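# Place bottles on ledges matching their cap colours

## Task

Put every bottle upright on the wall ledge whose coloured label strip is the same colour as that bottle's cap, with the bottle's entire base resting on that ledge.

## Robot and tools

Robot: two seven-joint arms, left_arm and right_arm, each ending in a two-finger gripper. Equal joint angles on both arms give mirrored postures. A large gripper rotation can swing the elbow, because a gripper pose does not fix it.

Frame: every position and orientation lives in one scene frame. Its origin is on the floor plane z = 0, directly below the midpoint between the two arm bases, which sit 0.70 m above it. +x points forward (the direction both arms face), +z points up, and left_arm is on the +y side. Image left and right do not match arm names. Reported hand positions and orientations can be off by a few centimetres, more at long reach.

Gripper: the fingers point along the gripper's own +z axis and close along its y axis. end_effector_position is the spot between the pads when closed, just under 1 cm behind the tips. While closing, the tips move about 17 mm further out along +z, mostly while the pads are more than 70 mm apart. Opening is a number from -1 (closed) to +1 (fully open, 0.145 m). A full close takes at least about 0.5 s. To hold something, keep commanding an opening clearly below grip_measured; a larger gap means a harder squeeze. Each pad pushes up to roughly 10 N on objects up to about 11 cm wide. Fast closing can press harder.

Row layout, shared by execute_actions and move: 16 numbers, always both arms. First left_arm: x, y, z, qw, qx, qy, qz, opening. Then right_arm in the same order. x, y, z are an absolute target for end_effector_position in metres. qw, qx, qy, qz are an absolute target for end_effector_quat_wxyz, w first. Both are in the scene frame. These are poses, not offsets.

execute_actions(actions, cameras): actions is a list of actions. Each action is a table of at most 15 rows, one row per 1/30 s control step. A shorter table repeats its last row up to 15 steps. An action is rejected for both arms if a target is over 0.6 m from that gripper's position at the start of the action, measured along any of the gripper's current axes. A malformed action, or a first action failing that check against the last reported state, voids the whole call. Pass the same quaternion in every row to hold orientation; do not copy a drifted reported one. For an idle arm, resend its last reported full pose and desired opening each call. cameras: list of names, ["all"], or []. An empty actions list returns the state plus all images.

move(target, speed, blend, opening_speed, grip_force, blocking, cameras): drives each gripper in a straight line from its Hand target to the absolute pose(s) in target. target is one 16-number row or a list of up to 15 rows, with no 0.6 m limit. The whole list must fit in 10 s. speed is in m/s, 0.002 to 1.1, default 0.25. Rotation is capped at twice that value in rad/s. Give one number, or one per target. blend is a corner-rounding radius in metres, one number or one per target; 0 stops at each point. opening_speed is the rate of change of the opening command, in units per second on the -1..1 scale, at least 0.2. grip_force is the pad force cap in newtons, 3 to 10, one number or one per arm. It persists and starts at 10. blocking=false returns after about 0.5 s while the move continues; a new move then takes over smoothly. Paths do not avoid obstacles or the other arm. Faster moves lag, stray and hit harder. Aiming far past a contact presses harder.

wait(seconds 0-10, cameras): lets time run while arms hold their last commands. stop(cameras): brakes a running move. zoom_image(camera cam_high or cam_low, region [x0, y0, x1, y1] in pixels, at most 504 by 504): gives a closer look at the latest image. read_manual(section "licences"): gives URDF licence text only. finished_scene(scene): ends the scene irreversibly; call nothing after it in the same reply.

Controller behaviour: each step, commanded orientation is clipped to within 32 degrees of the measured one. The arm then uses damped inverse kinematics, favouring position, so one action may fall short; send the rest next time. A 0 in an opening slot is a real command. To leave a gripper unchanged, resend its present command, shown under Tool commands or else the last sent value.

Result lines: end_effector_position and end_effector_quat_wxyz per arm. Hand target is where each arm is being sent. Tool commands are the current opening commands. grip_measured is the measured finger opening on the command scale. Joint positions end with the opening in metres. Joint torques include gravity and carry per-arm offsets; entries 3 and 4 wrap at ±28 N m. Joint velocities may say within noise. Motor temperatures, step readings of end_effector_position (actions only), and a move: line are also given. The move: line reports the ending (done = resting within 3 mm and 2 degrees; off_target; moving; held; fault) and any limits (paced = pose clipped, held = steps withheld). Neither done nor off_target tells you about contact. MOTOR HOT appears at 85 °C. At 100 °C an OVER-TEMPERATURE FAULT stops that arm for 30-60 s or more. Heat comes from loads, stretched arms and pushing at unreachable poses.

Cameras: cam_high and cam_low, both 896x504, fixed, with calibration supplied.

Avoid: any contact or squeeze between the two arms or grippers. The clearance check does not stop gripper-to-gripper contact. Also avoid knocking objects out of the work area, dropping or releasing moving items, fast impacts, hard pushes on fixed things, and long falls. Loose objects may get occasional small nudges.

Each tool is called after "Emit:" by a JSON object that holds its "fn" and its "kwargs", one argument or row to a line.

## Session

Emit:
{"fn": "execute_actions", "kwargs": {
  "actions": []
}}

Emit:
{"fn": "zoom_image", "kwargs": {
  "camera": "cam_high",
  "region": [420, 190, 700, 420]
}}

Emit:
{"fn": "zoom_image", "kwargs": {
  "camera": "cam_low",
  "region": [320, 120, 640, 400]
}}

Scene clock: 0.00 s.
left_arm: end_effector_position=(+0.2239, +0.1828, +0.6144) grip_measured=+1.00 end_effector_quat_wxyz=(-0.319, +0.395, -0.515, +0.691) | right_arm: end_effector_position=(+0.4009, -0.1655, +0.3728) grip_measured=+1.00 end_effector_quat_wxyz=(+0.260, +0.265, +0.837, +0.401)
Joint positions: left_arm=[-1.106 0.942 0.535 2.339 -0.48 -0.199 -0.367 0.145] | right_arm=[0.583 0.619 -0.841 0.925 -1.182 -0.496 -0.047 0.145]
Joint velocities: within noise
Joint torques (N m): no reading
Motor temperatures (°C): left_arm=[20 21 22 21 21 23 21] | right_arm=[20 22 21 19 20 19 21]
Hand target: left_arm +0.2239, +0.1828, +0.6144; -0.319, +0.395, -0.515, +0.691 | right_arm +0.4009, -0.1655, +0.3728; +0.260, +0.265, +0.837, +0.401
Tool commands: left_gripper/opening=+1.0 right_gripper/opening=+1.0

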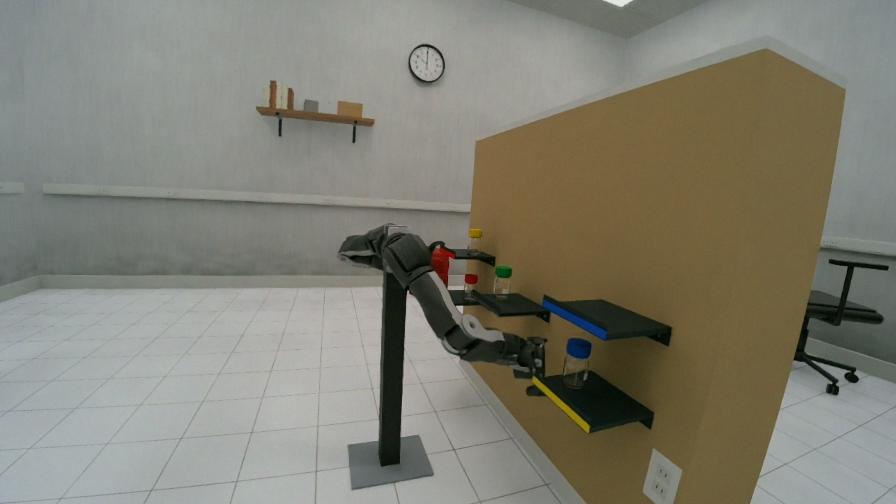

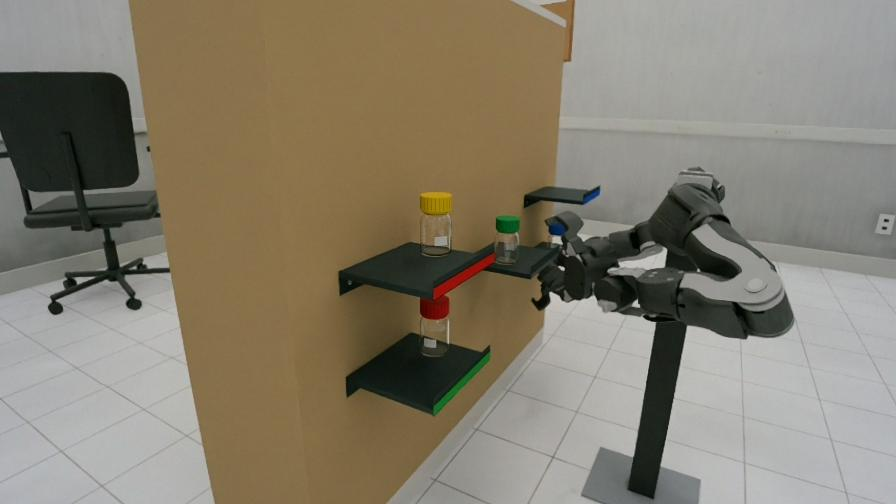

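Scaled by 1.800 from the camera's 896x504 image, which has a finer 1280x720 frame.

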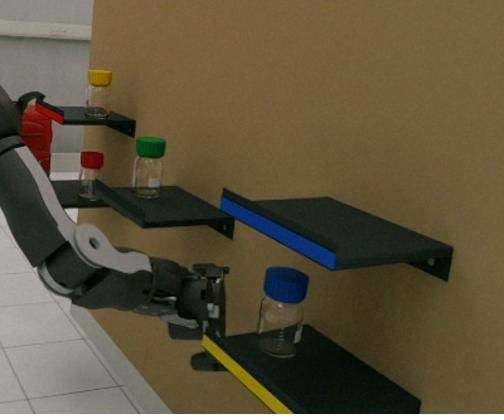

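Scaled by 1.575 from the camera's 896x504 image, which has a finer 1280x720 frame.

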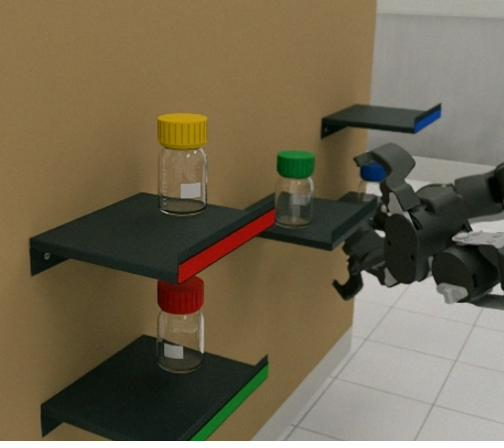

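Emit:
{"fn": "move", "kwargs": {
  "target": [
    [0.235, 0.11, 0.60, 0, 0.7071, 0, 0.7071, 0.6, 0.23, -0.20, 0.39, 0, 0.7071, 0, 0.7071, 0.6],
    [0.27, 0.041, 0.597, 0, 0.7071, 0, 0.7071, 0.6, 0.23, -0.343, 0.51, 0, 0.7071, 0, 0.7071, 0.6]
  ],
  "blend": [0.03, 0],
  "cameras": ["all"]
}}

Emit:
{"fn": "zoom_image", "kwargs": {
  "camera": "cam_high",
  "region": [430, 230, 650, 410]
}}

Emit:
{"fn": "zoom_image", "kwargs": {
  "camera": "cam_low",
  "region": [450, 150, 650, 300]
}}

Scene clock: 48.60 s.
left_arm: end_effector_position=(+0.2698, +0.0410, +0.5991) grip_measured=+0.60 end_effector_quat_wxyz=(+0.003, +0.705, +0.001, +0.710) | right_arm: end_effector_position=(+0.2303, -0.3440, +0.5111) grip_measured=+0.60 end_effector_quat_wxyz=(+0.003, +0.706, -0.001, +0.708)
Joint positions: left_arm=[-0.3 -0.165 -0.653 2.274 -0.356 0.519 -0.417 0.119] | right_arm=[-1.056 0.961 0.396 1.783 1.041 -0.614 0.047 0.119]
Joint torques (N m): left_arm=[1.75 -2.2 -1.55 3.6 -0.09 -0.5 -0.05] | right_arm=[0.04 3.6 2.47 1.98 0.21 -0.48 0.16]
Hand target: left_arm +0.2700, +0.0410, +0.5970; +0.000, +0.707, +0.000, +0.707 | right_arm +0.2300, -0.3430, +0.5100; +0.000, +0.707, +0.000, +0.707
Off the commanded pose: left_arm 0.002 m, 1 deg | right_arm 0.001 m, 0 deg.
joint read past its limit (left arm) — joint 2 (shoulder roll), lower limit.
joint sent to its limit (left arm) — joint 2 (shoulder roll), lower limit. The joint targets still meet the commanded pose.
move: done

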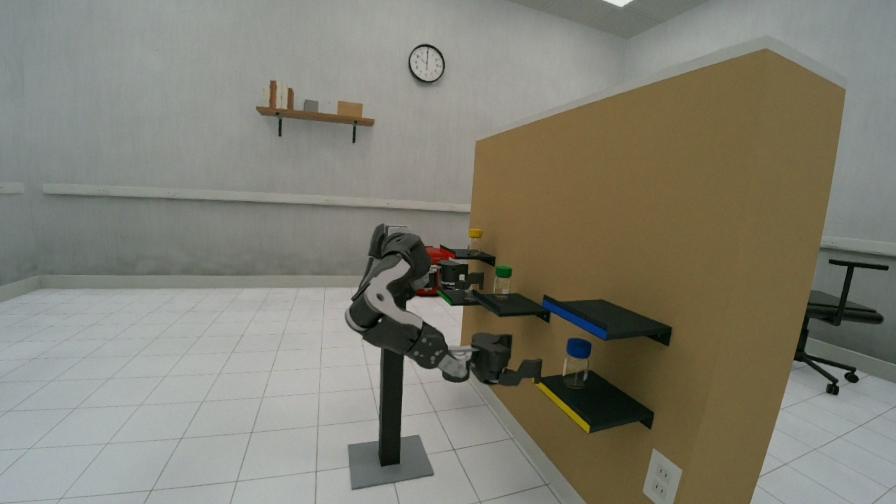

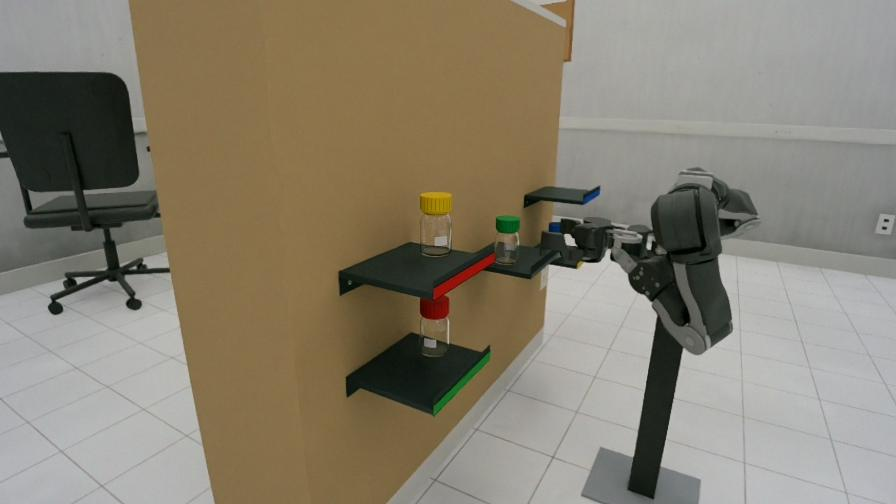

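Scaled by 2.291 from the camera's 896x504 image, which has a finer 1280x720 frame.

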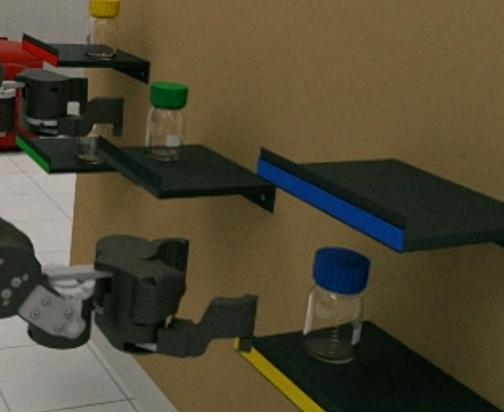

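Scaled by 2.520 from the camera's 896x504 image, which has a finer 1280x720 frame.

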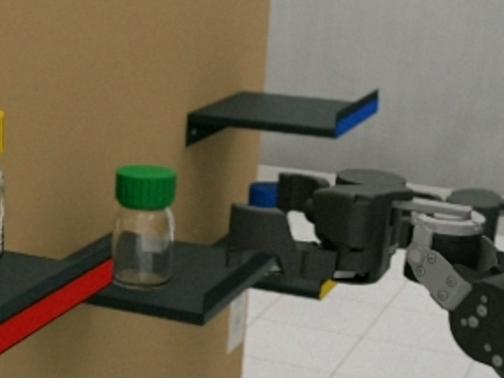

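Emit:
{"fn": "move", "kwargs": {
  "target": [0.373, 0.041, 0.594, 0, 0.7071, 0, 0.7071, 0.6, 0.383, -0.345, 0.506, 0, 0.7071, 0, 0.7071, 0.6],
  "speed": 0.15,
  "cameras": ["all"]
}}

Emit:
{"fn": "zoom_image", "kwargs": {
  "camera": "cam_high",
  "region": [430, 230, 650, 410]
}}

Emit:
{"fn": "zoom_image", "kwargs": {
  "camera": "cam_low",
  "region": [450, 150, 650, 300]
}}

Scene clock: 66.27 s.
left_arm: end_effector_position=(+0.3727, +0.0417, +0.5966) grip_measured=+0.60 end_effector_quat_wxyz=(+0.000, +0.705, +0.002, +0.709) | right_arm: end_effector_position=(+0.3836, -0.3464, +0.5094) grip_measured=+0.60 end_effector_quat_wxyz=(+0.002, +0.703, -0.003, +0.711)
Joint positions: left_arm=[0.191 -0.165 -0.442 1.874 -0.076 0.54 -0.43 0.119] | right_arm=[0.113 0.96 -0.314 1.294 1.012 -0.311 0.05 0.119]
Joint torques (N m): left_arm=[5.31 -2.04 -0.83 3.84 0 -0.66 0.16] | right_arm=[3.63 6.63 2.52 2.04 0.09 -0.31 0.13]
Hand target: left_arm +0.3730, +0.0410, +0.5940; +0.000, +0.707, +0.000, +0.707 | right_arm +0.3830, -0.3451, +0.5060; +0.000, +0.707, +0.000, +0.707
Off the commanded pose: left_arm 0.003 m, 0 deg | right_arm 0.004 m, 1 deg.
joint read past its limit (left arm) — joint 2 (shoulder roll), lower limit.
move: off_target (right_arm)

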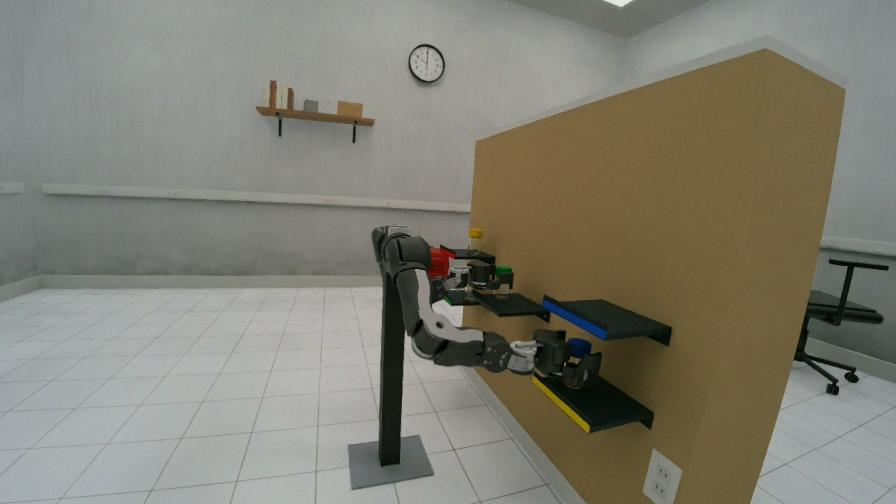

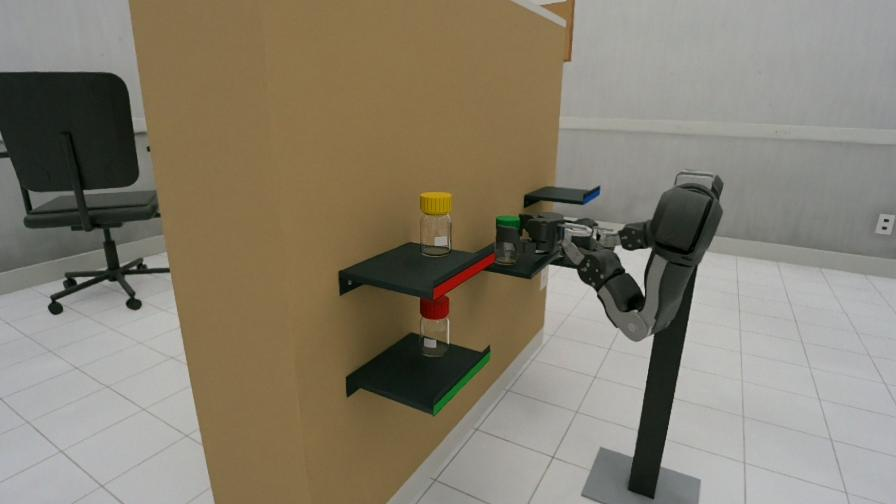

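Scaled by 2.291 from the camera's 896x504 image, which has a finer 1280x720 frame.

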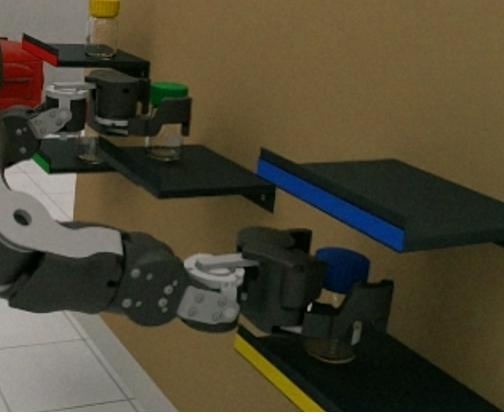

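Scaled by 2.520 from the camera's 896x504 image, which has a finer 1280x720 frame.

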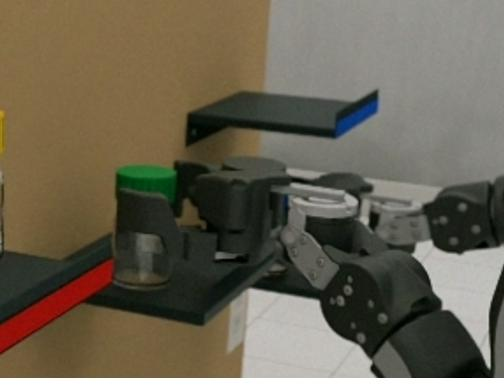

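Emit:
{"fn": "move", "kwargs": {
  "target": [
    [0.373, 0.041, 0.594, 0, 0.7071, 0, 0.7071, -0.6, 0.383, -0.345, 0.506, 0, 0.7071, 0, 0.7071, -0.6],
    [0.373, 0.041, 0.642, 0, 0.7071, 0, 0.7071, -0.6, 0.383, -0.345, 0.552, 0, 0.7071, 0, 0.7071, -0.6]
  ],
  "speed": 0.15,
  "opening_speed": 1.2,
  "cameras": ["all"]
}}

Emit:
{"fn": "zoom_image", "kwargs": {
  "camera": "cam_high",
  "region": [430, 230, 650, 410]
}}

Emit:
{"fn": "zoom_image", "kwargs": {
  "camera": "cam_low",
  "region": [450, 150, 650, 300]
}}

Scene clock: 80.83 s.
left_arm: end_effector_position=(+0.3734, +0.0405, +0.6416) grip_measured=-0.24 end_effector_quat_wxyz=(+0.001, +0.708, -0.002, +0.706) | right_arm: end_effector_position=(+0.3827, -0.3437, +0.5497) grip_measured=-0.41 end_effector_quat_wxyz=(-0.002, +0.710, +0.003, +0.704)
Joint positions: left_arm=[0.349 -0.164 -0.47 1.952 0.026 0.768 -0.509 0.058] | right_arm=[0.078 1.088 -0.258 1.456 1.1 -0.196 -0.011 0.045]
Joint torques (N m): left_arm=[6.05 -2.36 -0.79 4.52 -0.09 -0.74 -0.05] | right_arm=[3.94 6.92 5.08 2.36 0.17 -0.56 -0.15]
Hand target: left_arm +0.3730, +0.0410, +0.6420; +0.000, +0.707, +0.000, +0.707 | right_arm +0.3830, -0.3451, +0.5519; +0.000, +0.707, +0.000, +0.707
Off the commanded pose: left_arm 0.001 m, 0 deg | right_arm 0.003 m, 1 deg.
joint read past its limit (left arm) — joint 2 (shoulder roll), lower limit.
joint sent to its limit (left arm) — joint 2 (shoulder roll), lower limit. The joint targets still meet the commanded pose.
move: done

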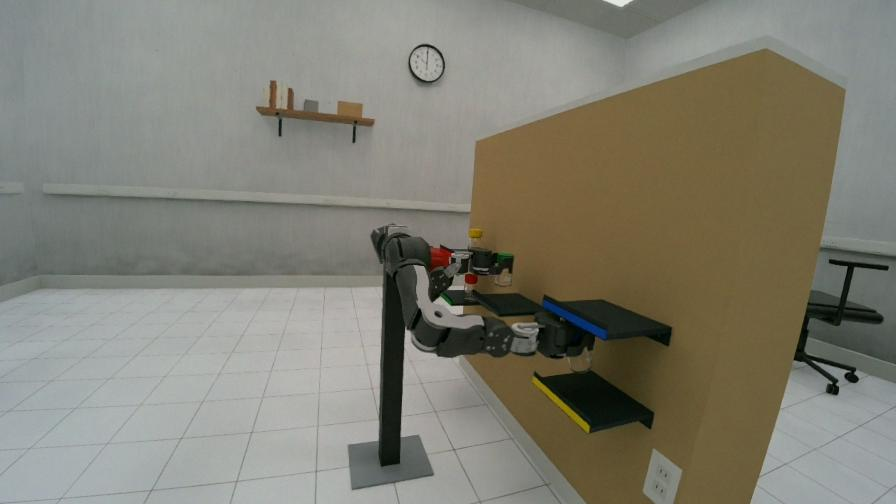

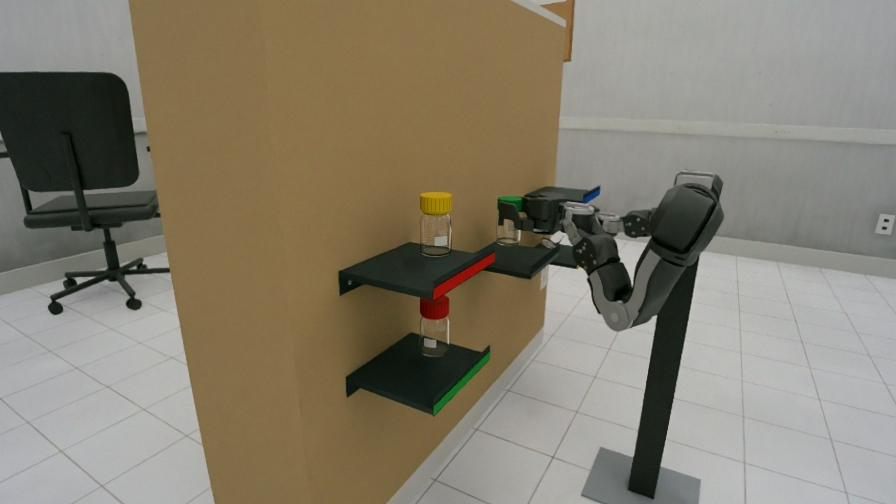

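Scaled by 2.291 from the camera's 896x504 image, which has a finer 1280x720 frame.

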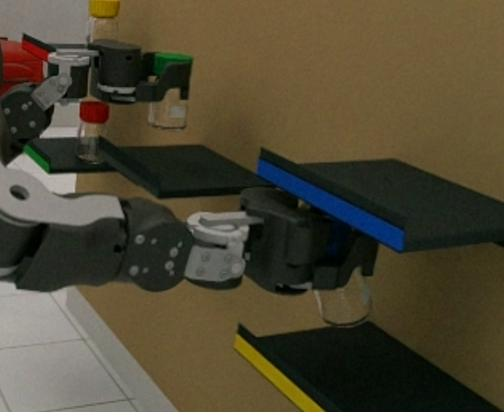

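Scaled by 2.520 from the camera's 896x504 image, which has a finer 1280x720 frame.

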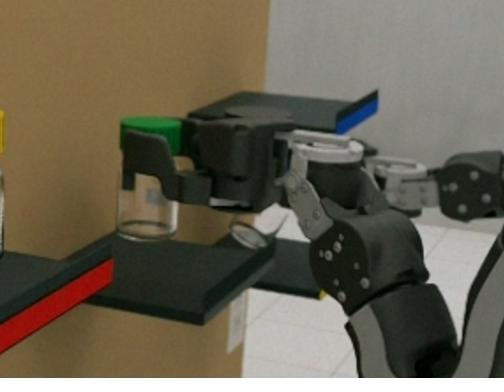

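Emit:
{"fn": "zoom_image", "kwargs": {
  "camera": "cam_high",
  "region": [520, 290, 630, 390]
}}

Emit:
{"fn": "zoom_image", "kwargs": {
  "camera": "cam_low",
  "region": [520, 190, 600, 270]
}}

Scaled by 4.582 from the camera's 896x504 image, which has a finer 1280x720 frame.

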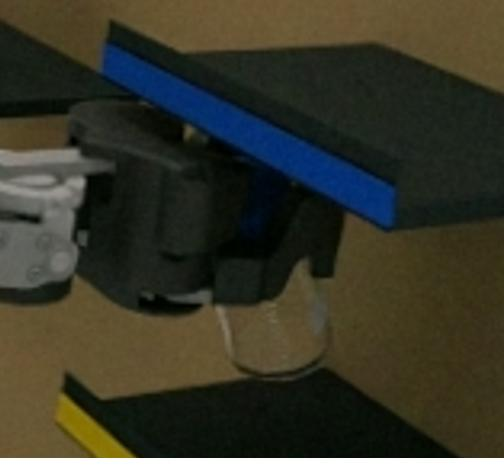

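Scaled by 6.300 from the camera's 896x504 image, which has a finer 1280x720 frame.

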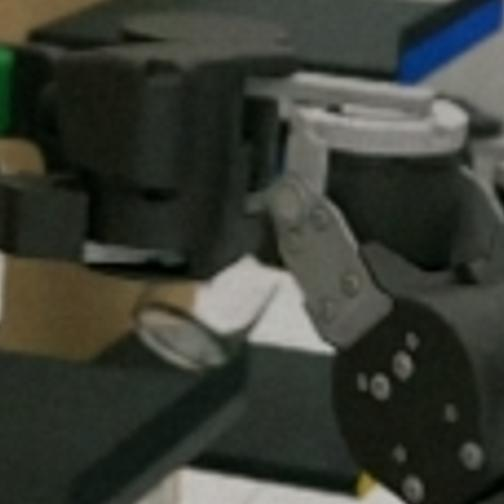

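Emit:
{"fn": "move", "kwargs": {
  "target": [
    [0.33, 0.14, 0.635, 0, 0.7071, 0, 0.7071, -0.6, 0.383, -0.345, 0.53, 0, 0.7071, 0, 0.7071, -0.6],
    [0.23, 0.23, 0.58, 0, 0.7071, 0, 0.7071, -0.6, 0.383, -0.345, 0.525, 0, 0.7500, 0, 0.6614, -0.6],
    [0.21, 0.33, 0.545, 0, 0.7071, 0, 0.7071, -0.6, 0.383, -0.345, 0.522, 0, 0.788, 0, 0.6156, -0.6],
    [0.22, 0.45, 0.545, 0, 0.7071, 0, 0.7071, -0.6, 0.383, -0.345, 0.522, 0, 0.788, 0, 0.6156, -0.6]
  ],
  "speed": 0.18,
  "blend": [0.03,0.03,0.03,0],
  "cameras": ["all"]
}}

Emit:
{"fn": "zoom_image", "kwargs": {
  "camera": "cam_high",
  "region": [520, 290, 630, 390]
}}

Emit:
{"fn": "zoom_image", "kwargs": {
  "camera": "cam_low",
  "region": [330, 260, 510, 420]
}}

Emit:
{"fn": "zoom_image", "kwargs": {
  "camera": "cam_low",
  "region": [500, 190, 600, 270]
}}

Scene clock: 124.57 s.
left_arm: end_effector_position=(+0.2201, +0.4504, +0.5431) grip_measured=-0.24 end_effector_quat_wxyz=(-0.001, +0.711, +0.001, +0.703) | right_arm: end_effector_position=(+0.3818, -0.3439, +0.5173) grip_measured=-0.41 end_effector_quat_wxyz=(-0.002, +0.792, +0.001, +0.611)
Joint positions: left_arm=[-0.683 0.759 0.85 1.369 0.978 -0.12 0.741 0.058] | right_arm=[0.111 1.089 -0.258 1.458 1.109 0.087 -0.013 0.045]
Joint torques (N m): left_arm=[0.83 5.89 3.1 3.3 0.62 -0.65 0.24] | right_arm=[4.71 7.61 5.38 2.69 0.15 -0.53 -0.14]
Hand target: left_arm +0.2200, +0.4500, +0.5450; +0.000, +0.707, +0.000, +0.707 | right_arm +0.3830, -0.3450, +0.5219; +0.000, +0.788, +0.000, +0.616
Off the commanded pose: left_arm 0.002 m, 1 deg | right_arm 0.005 m, 1 deg.
move: off_target (right_arm)

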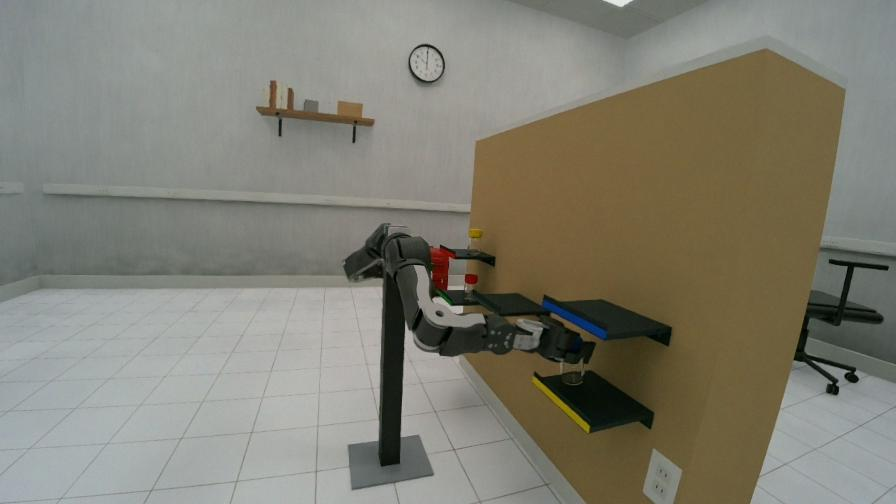

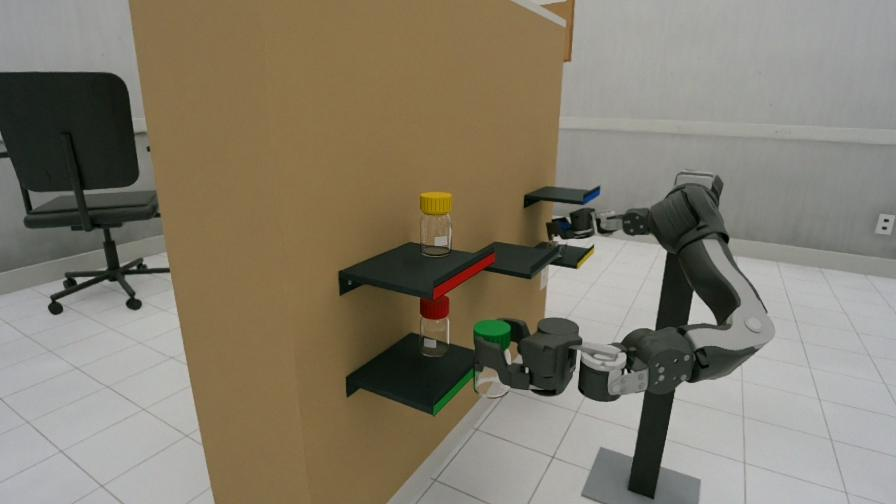

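Scaled by 4.582 from the camera's 896x504 image, which has a finer 1280x720 frame.

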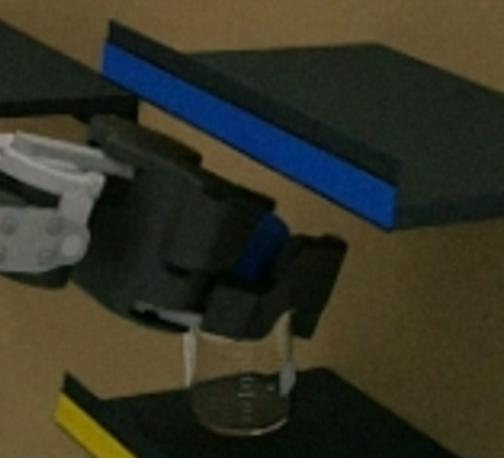

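Scaled by 2.800 from the camera's 896x504 image, which has a finer 1280x720 frame.

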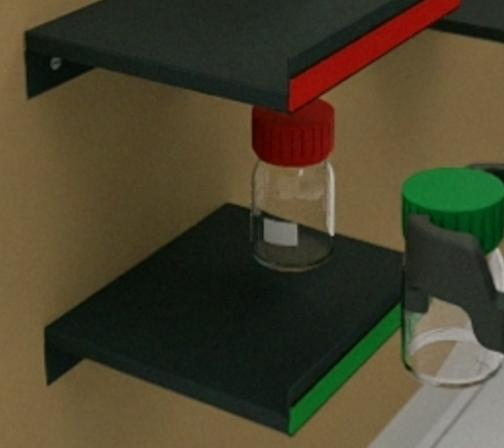

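Scaled by 5.040 from the camera's 896x504 image, which has a finer 1280x720 frame.

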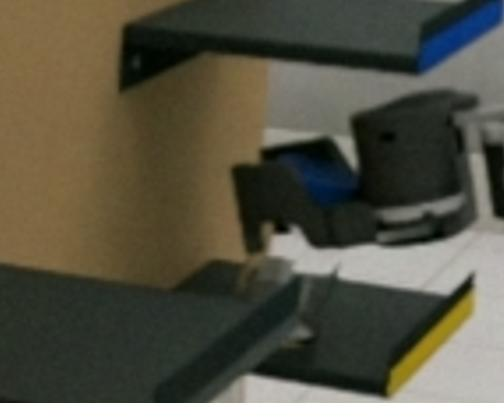

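Emit:
{"fn": "zoom_image", "kwargs": {
  "camera": "cam_low",
  "region": [536, 200, 586, 265]
}}

Emit:
{"fn": "zoom_image", "kwargs": {
  "camera": "cam_high",
  "region": [550, 325, 610, 390]
}}

Scaled by 7.754 from the camera's 896x504 image, which has a finer 1280x720 frame.

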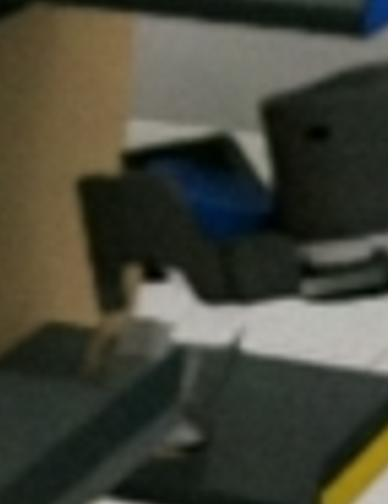

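Scaled by 7.754 from the camera's 896x504 image, which has a finer 1280x720 frame.

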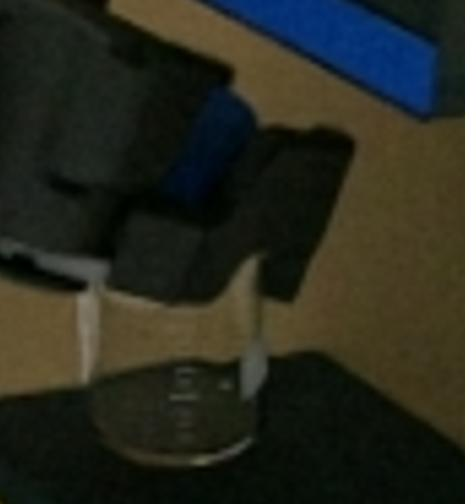

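Emit:
{"fn": "move", "kwargs": {
  "target": [
    [0.25, 0.45, 0.55, 0, 0.7071, 0, 0.7071, -0.6, 0.383, -0.345, 0.513, 0, 0.788, 0, 0.6156, -0.6],
    [0.373, 0.45, 0.55, 0, 0.7071, 0, 0.7071, -0.6, 0.383, -0.345, 0.508, 0, 0.788, 0, 0.6156, -0.6]
  ],
  "speed": 0.12,
  "blend": [0.01,0],
  "cameras": ["all"]
}}

Emit:
{"fn": "zoom_image", "kwargs": {
  "camera": "cam_low",
  "region": [536, 200, 586, 265]
}}

Emit:
{"fn": "zoom_image", "kwargs": {
  "camera": "cam_high",
  "region": [550, 325, 610, 390]
}}

Emit:
{"fn": "zoom_image", "kwargs": {
  "camera": "cam_low",
  "region": [330, 260, 510, 420]
}}

Scene clock: 169.40 s.
left_arm: end_effector_position=(+0.3730, +0.4511, +0.5514) grip_measured=-0.24 end_effector_quat_wxyz=(-0.002, +0.709, +0.000, +0.705) | right_arm: end_effector_position=(+0.3831, -0.3462, +0.5094) grip_measured=-0.54 end_effector_quat_wxyz=(+0.002, +0.788, -0.002, +0.616)
Joint positions: left_arm=[0.247 0.909 0.187 0.914 0.78 -0.059 0.607 0.058] | right_arm=[0.115 1.051 -0.258 1.421 1.07 0.061 0 0.035]
Joint torques (N m): left_arm=[5.55 7.21 1.98 3.45 0.52 -0.75 0.19] | right_arm=[4.05 6.21 3.44 2 0.06 -0.53 0.16]
Hand target: left_arm +0.3730, +0.4500, +0.5501; +0.000, +0.707, +0.000, +0.707 | right_arm +0.3830, -0.3450, +0.5081; +0.000, +0.788, +0.000, +0.616
Off the commanded pose: left_arm 0.002 m, 0 deg | right_arm 0.002 m, 0 deg.
move: done

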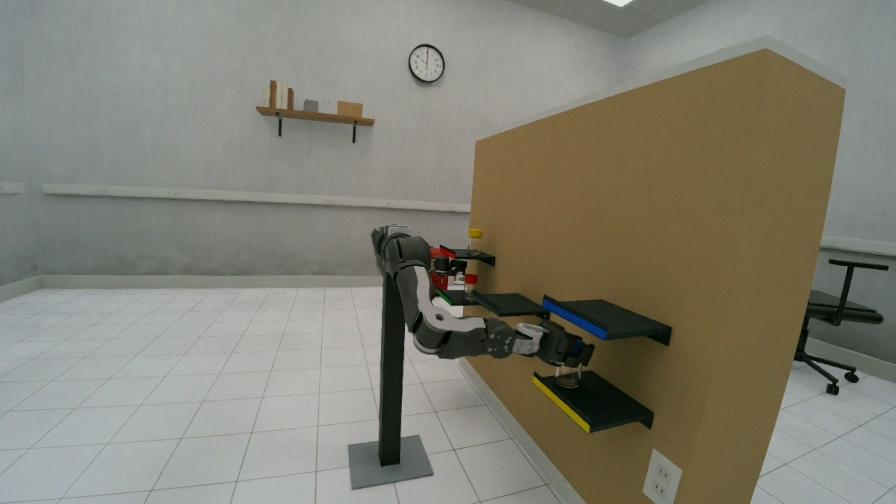

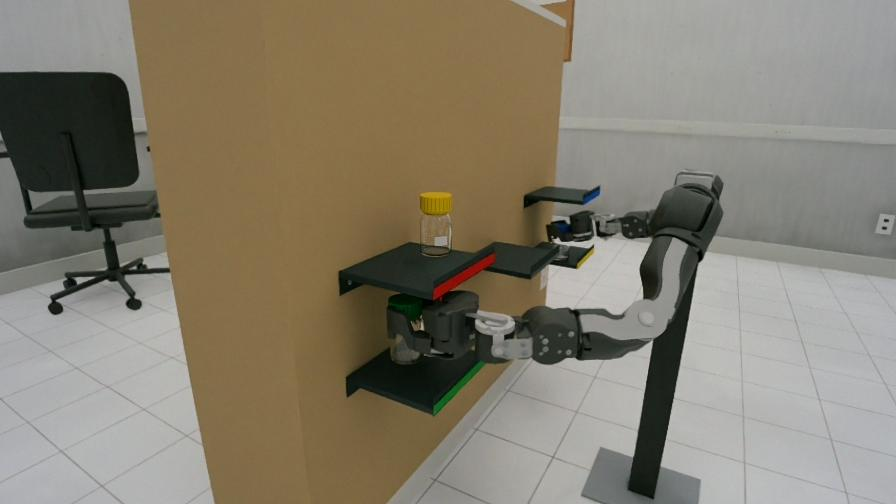

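Scaled by 7.754 from the camera's 896x504 image, which has a finer 1280x720 frame.

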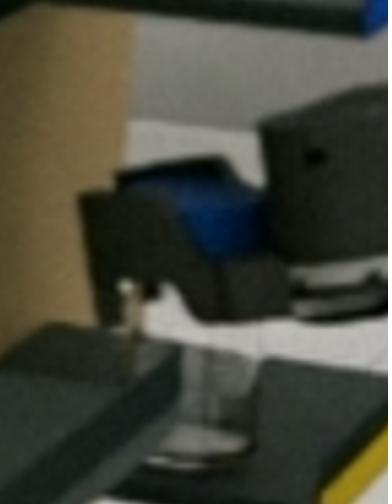

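Scaled by 7.754 from the camera's 896x504 image, which has a finer 1280x720 frame.

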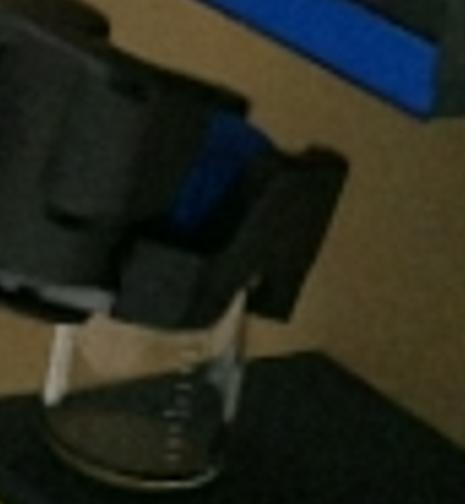

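Scaled by 2.800 from the camera's 896x504 image, which has a finer 1280x720 frame.

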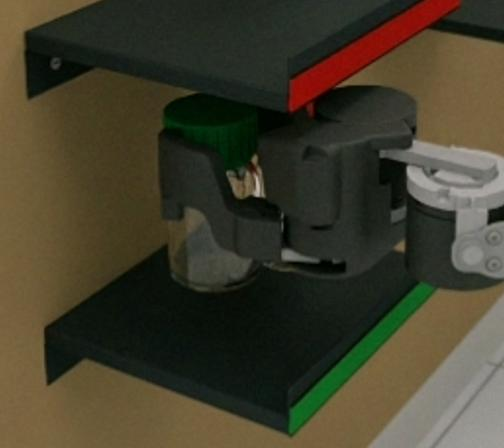

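Emit:
{"fn": "move", "kwargs": {
  "target": [0.373, 0.45, 0.516, 0, 0.7071, 0, 0.7071, -0.6, 0.383, -0.345, 0.509, 0, 0.788, 0, 0.6156, 0.6],
  "speed": 0.06,
  "opening_speed": 0.8,
  "cameras": ["all"]
}}

Emit:
{"fn": "zoom_image", "kwargs": {
  "camera": "cam_low",
  "region": [536, 200, 586, 265]
}}

Emit:
{"fn": "zoom_image", "kwargs": {
  "camera": "cam_high",
  "region": [530, 315, 620, 400]
}}

Emit:
{"fn": "zoom_image", "kwargs": {
  "camera": "cam_low",
  "region": [330, 260, 510, 420]
}}

Scene clock: 183.80 s.
left_arm: end_effector_position=(+0.3722, +0.4512, +0.5148) grip_measured=-0.24 end_effector_quat_wxyz=(-0.002, +0.711, +0.001, +0.703) | right_arm: end_effector_position=(+0.3831, -0.3462, +0.5094) grip_measured=+0.60 end_effector_quat_wxyz=(+0.002, +0.788, -0.001, +0.616)
Joint positions: left_arm=[0.3 0.846 0.15 0.755 0.732 -0.181 0.669 0.058] | right_arm=[0.115 1.051 -0.258 1.421 1.07 0.061 0 0.119]
Joint torques (N m): left_arm=[6.79 7.21 1.72 3.64 0.54 -0.75 0.23] | right_arm=[3.94 6.76 3.84 2.47 0.13 -0.42 0.12]
Hand target: left_arm +0.3729, +0.4501, +0.5160; +0.000, +0.707, +0.000, +0.707 | right_arm +0.3830, -0.3450, +0.5091; +0.000, +0.788, +0.000, +0.616
Off the commanded pose: left_arm 0.002 m, 1 deg | right_arm 0.001 m, 0 deg.
move: done

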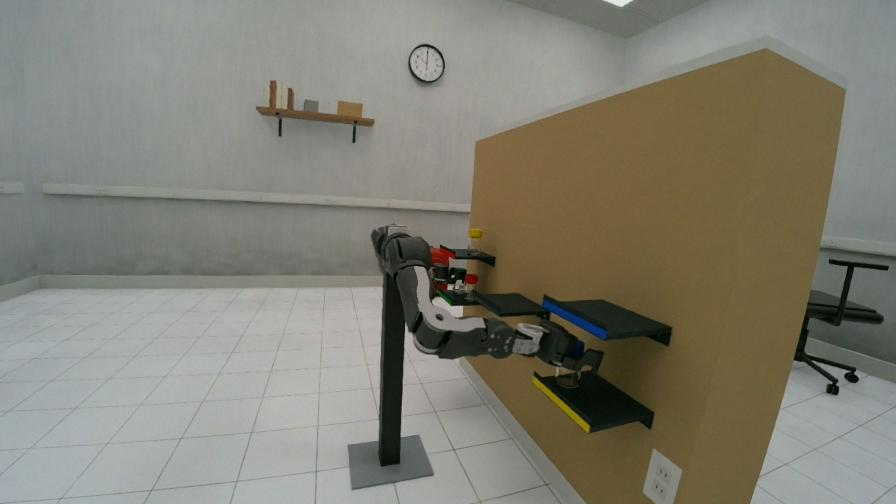

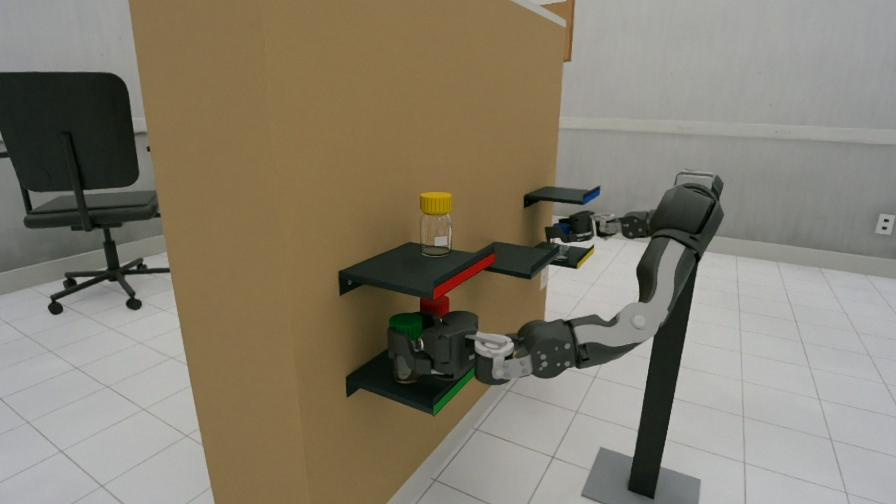

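Scaled by 7.754 from the camera's 896x504 image, which has a finer 1280x720 frame.

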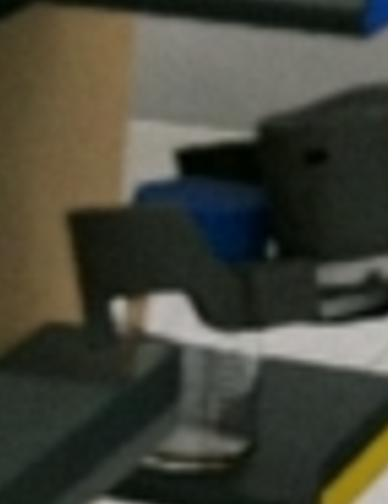

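Scaled by 5.600 from the camera's 896x504 image, which has a finer 1280x720 frame.

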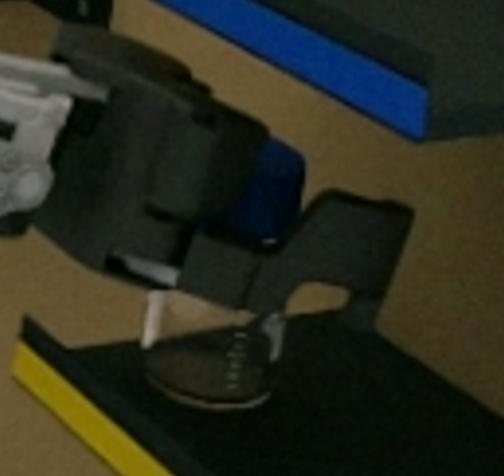

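Scaled by 2.800 from the camera's 896x504 image, which has a finer 1280x720 frame.

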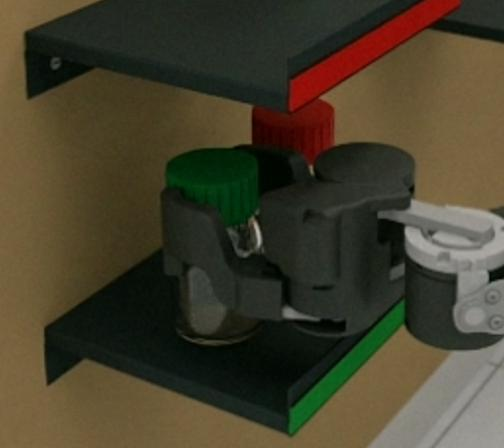

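Emit:
{"fn": "move", "kwargs": {
  "target": [
    [0.373, 0.45, 0.510, 0, 0.7071, 0, 0.7071, -0.6, 0.36, -0.346, 0.509, 0, 0.788, 0, 0.6156, 0.6],
    [0.373, 0.45, 0.504, 0, 0.7071, 0, 0.7071, -0.6, 0.352, -0.346, 0.502, 0, 0.7071, 0, 0.7071, 0.6]
  ],
  "speed": 0.08,
  "cameras": ["all"]
}}

Emit:
{"fn": "zoom_image", "kwargs": {
  "camera": "cam_low",
  "region": [536, 200, 586, 265]
}}

Emit:
{"fn": "zoom_image", "kwargs": {
  "camera": "cam_high",
  "region": [530, 315, 620, 400]
}}

Emit:
{"fn": "zoom_image", "kwargs": {
  "camera": "cam_low",
  "region": [330, 260, 510, 420]
}}

Scene clock: 207.67 s.
left_arm: end_effector_position=(+0.3732, +0.4519, +0.5099) grip_measured=-0.24 end_effector_quat_wxyz=(-0.004, +0.701, +0.000, +0.713) | right_arm: end_effector_position=(+0.3522, -0.3471, +0.5027) grip_measured=+0.60 end_effector_quat_wxyz=(+0.002, +0.707, -0.002, +0.707)
Joint positions: left_arm=[0.335 0.831 0.128 0.688 0.738 -0.246 0.695 0.058] | right_arm=[-0.119 0.979 -0.157 1.409 1.003 -0.338 0.045 0.119]
Joint torques (N m): left_arm=[5.82 6.87 0.38 2.78 0.32 -0.32 0.15] | right_arm=[3.15 6.37 3.33 2.13 0.08 -0.57 0.17]
Hand target: left_arm +0.3729, +0.4500, +0.5041; +0.000, +0.707, +0.000, +0.707 | right_arm +0.3520, -0.3460, +0.5020; +0.000, +0.707, +0.000, +0.707
Off the commanded pose: left_arm 0.006 m, 1 deg | right_arm 0.001 m, 0 deg.
move: off_target (left_arm)

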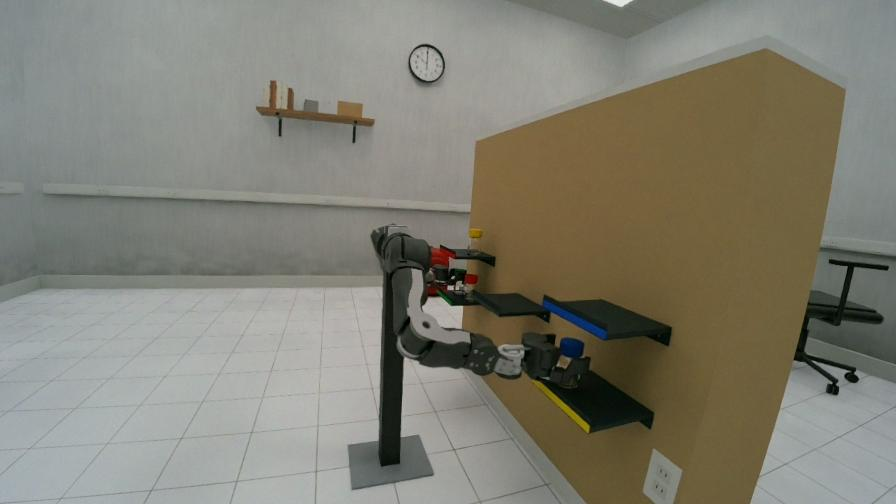

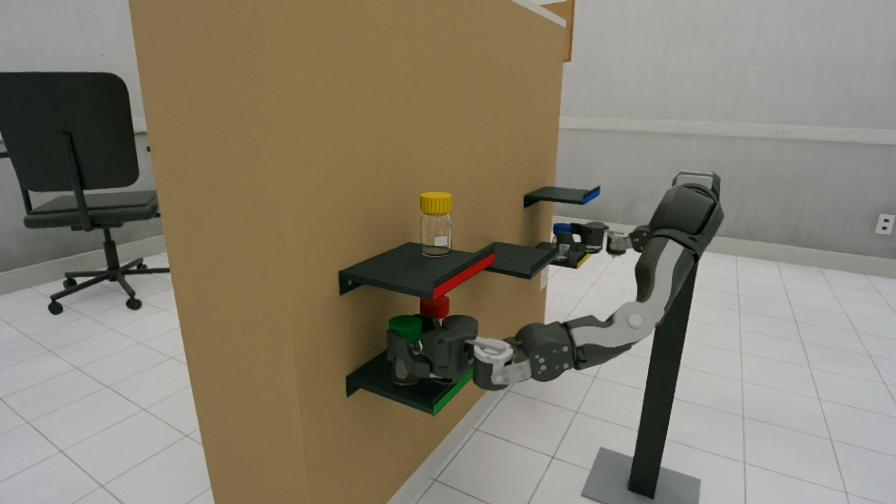

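Scaled by 7.754 from the camera's 896x504 image, which has a finer 1280x720 frame.

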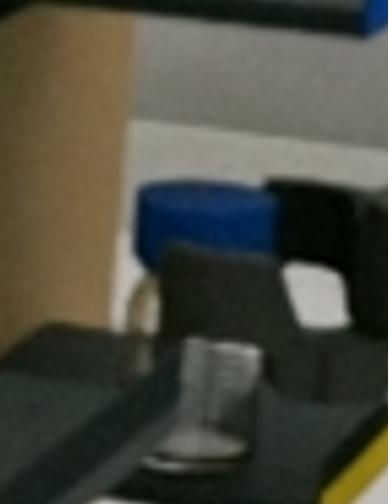

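Scaled by 5.600 from the camera's 896x504 image, which has a finer 1280x720 frame.

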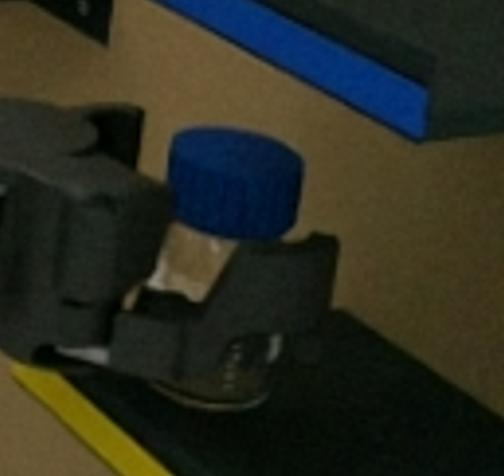

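Scaled by 2.800 from the camera's 896x504 image, which has a finer 1280x720 frame.

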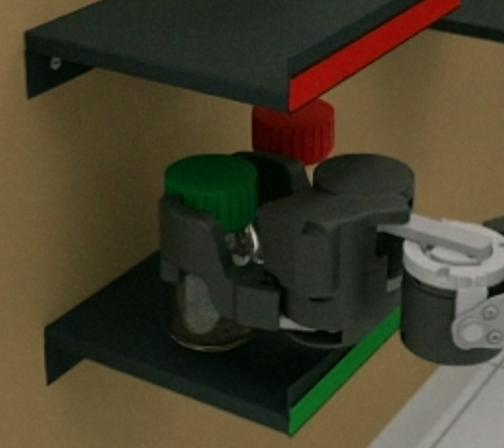

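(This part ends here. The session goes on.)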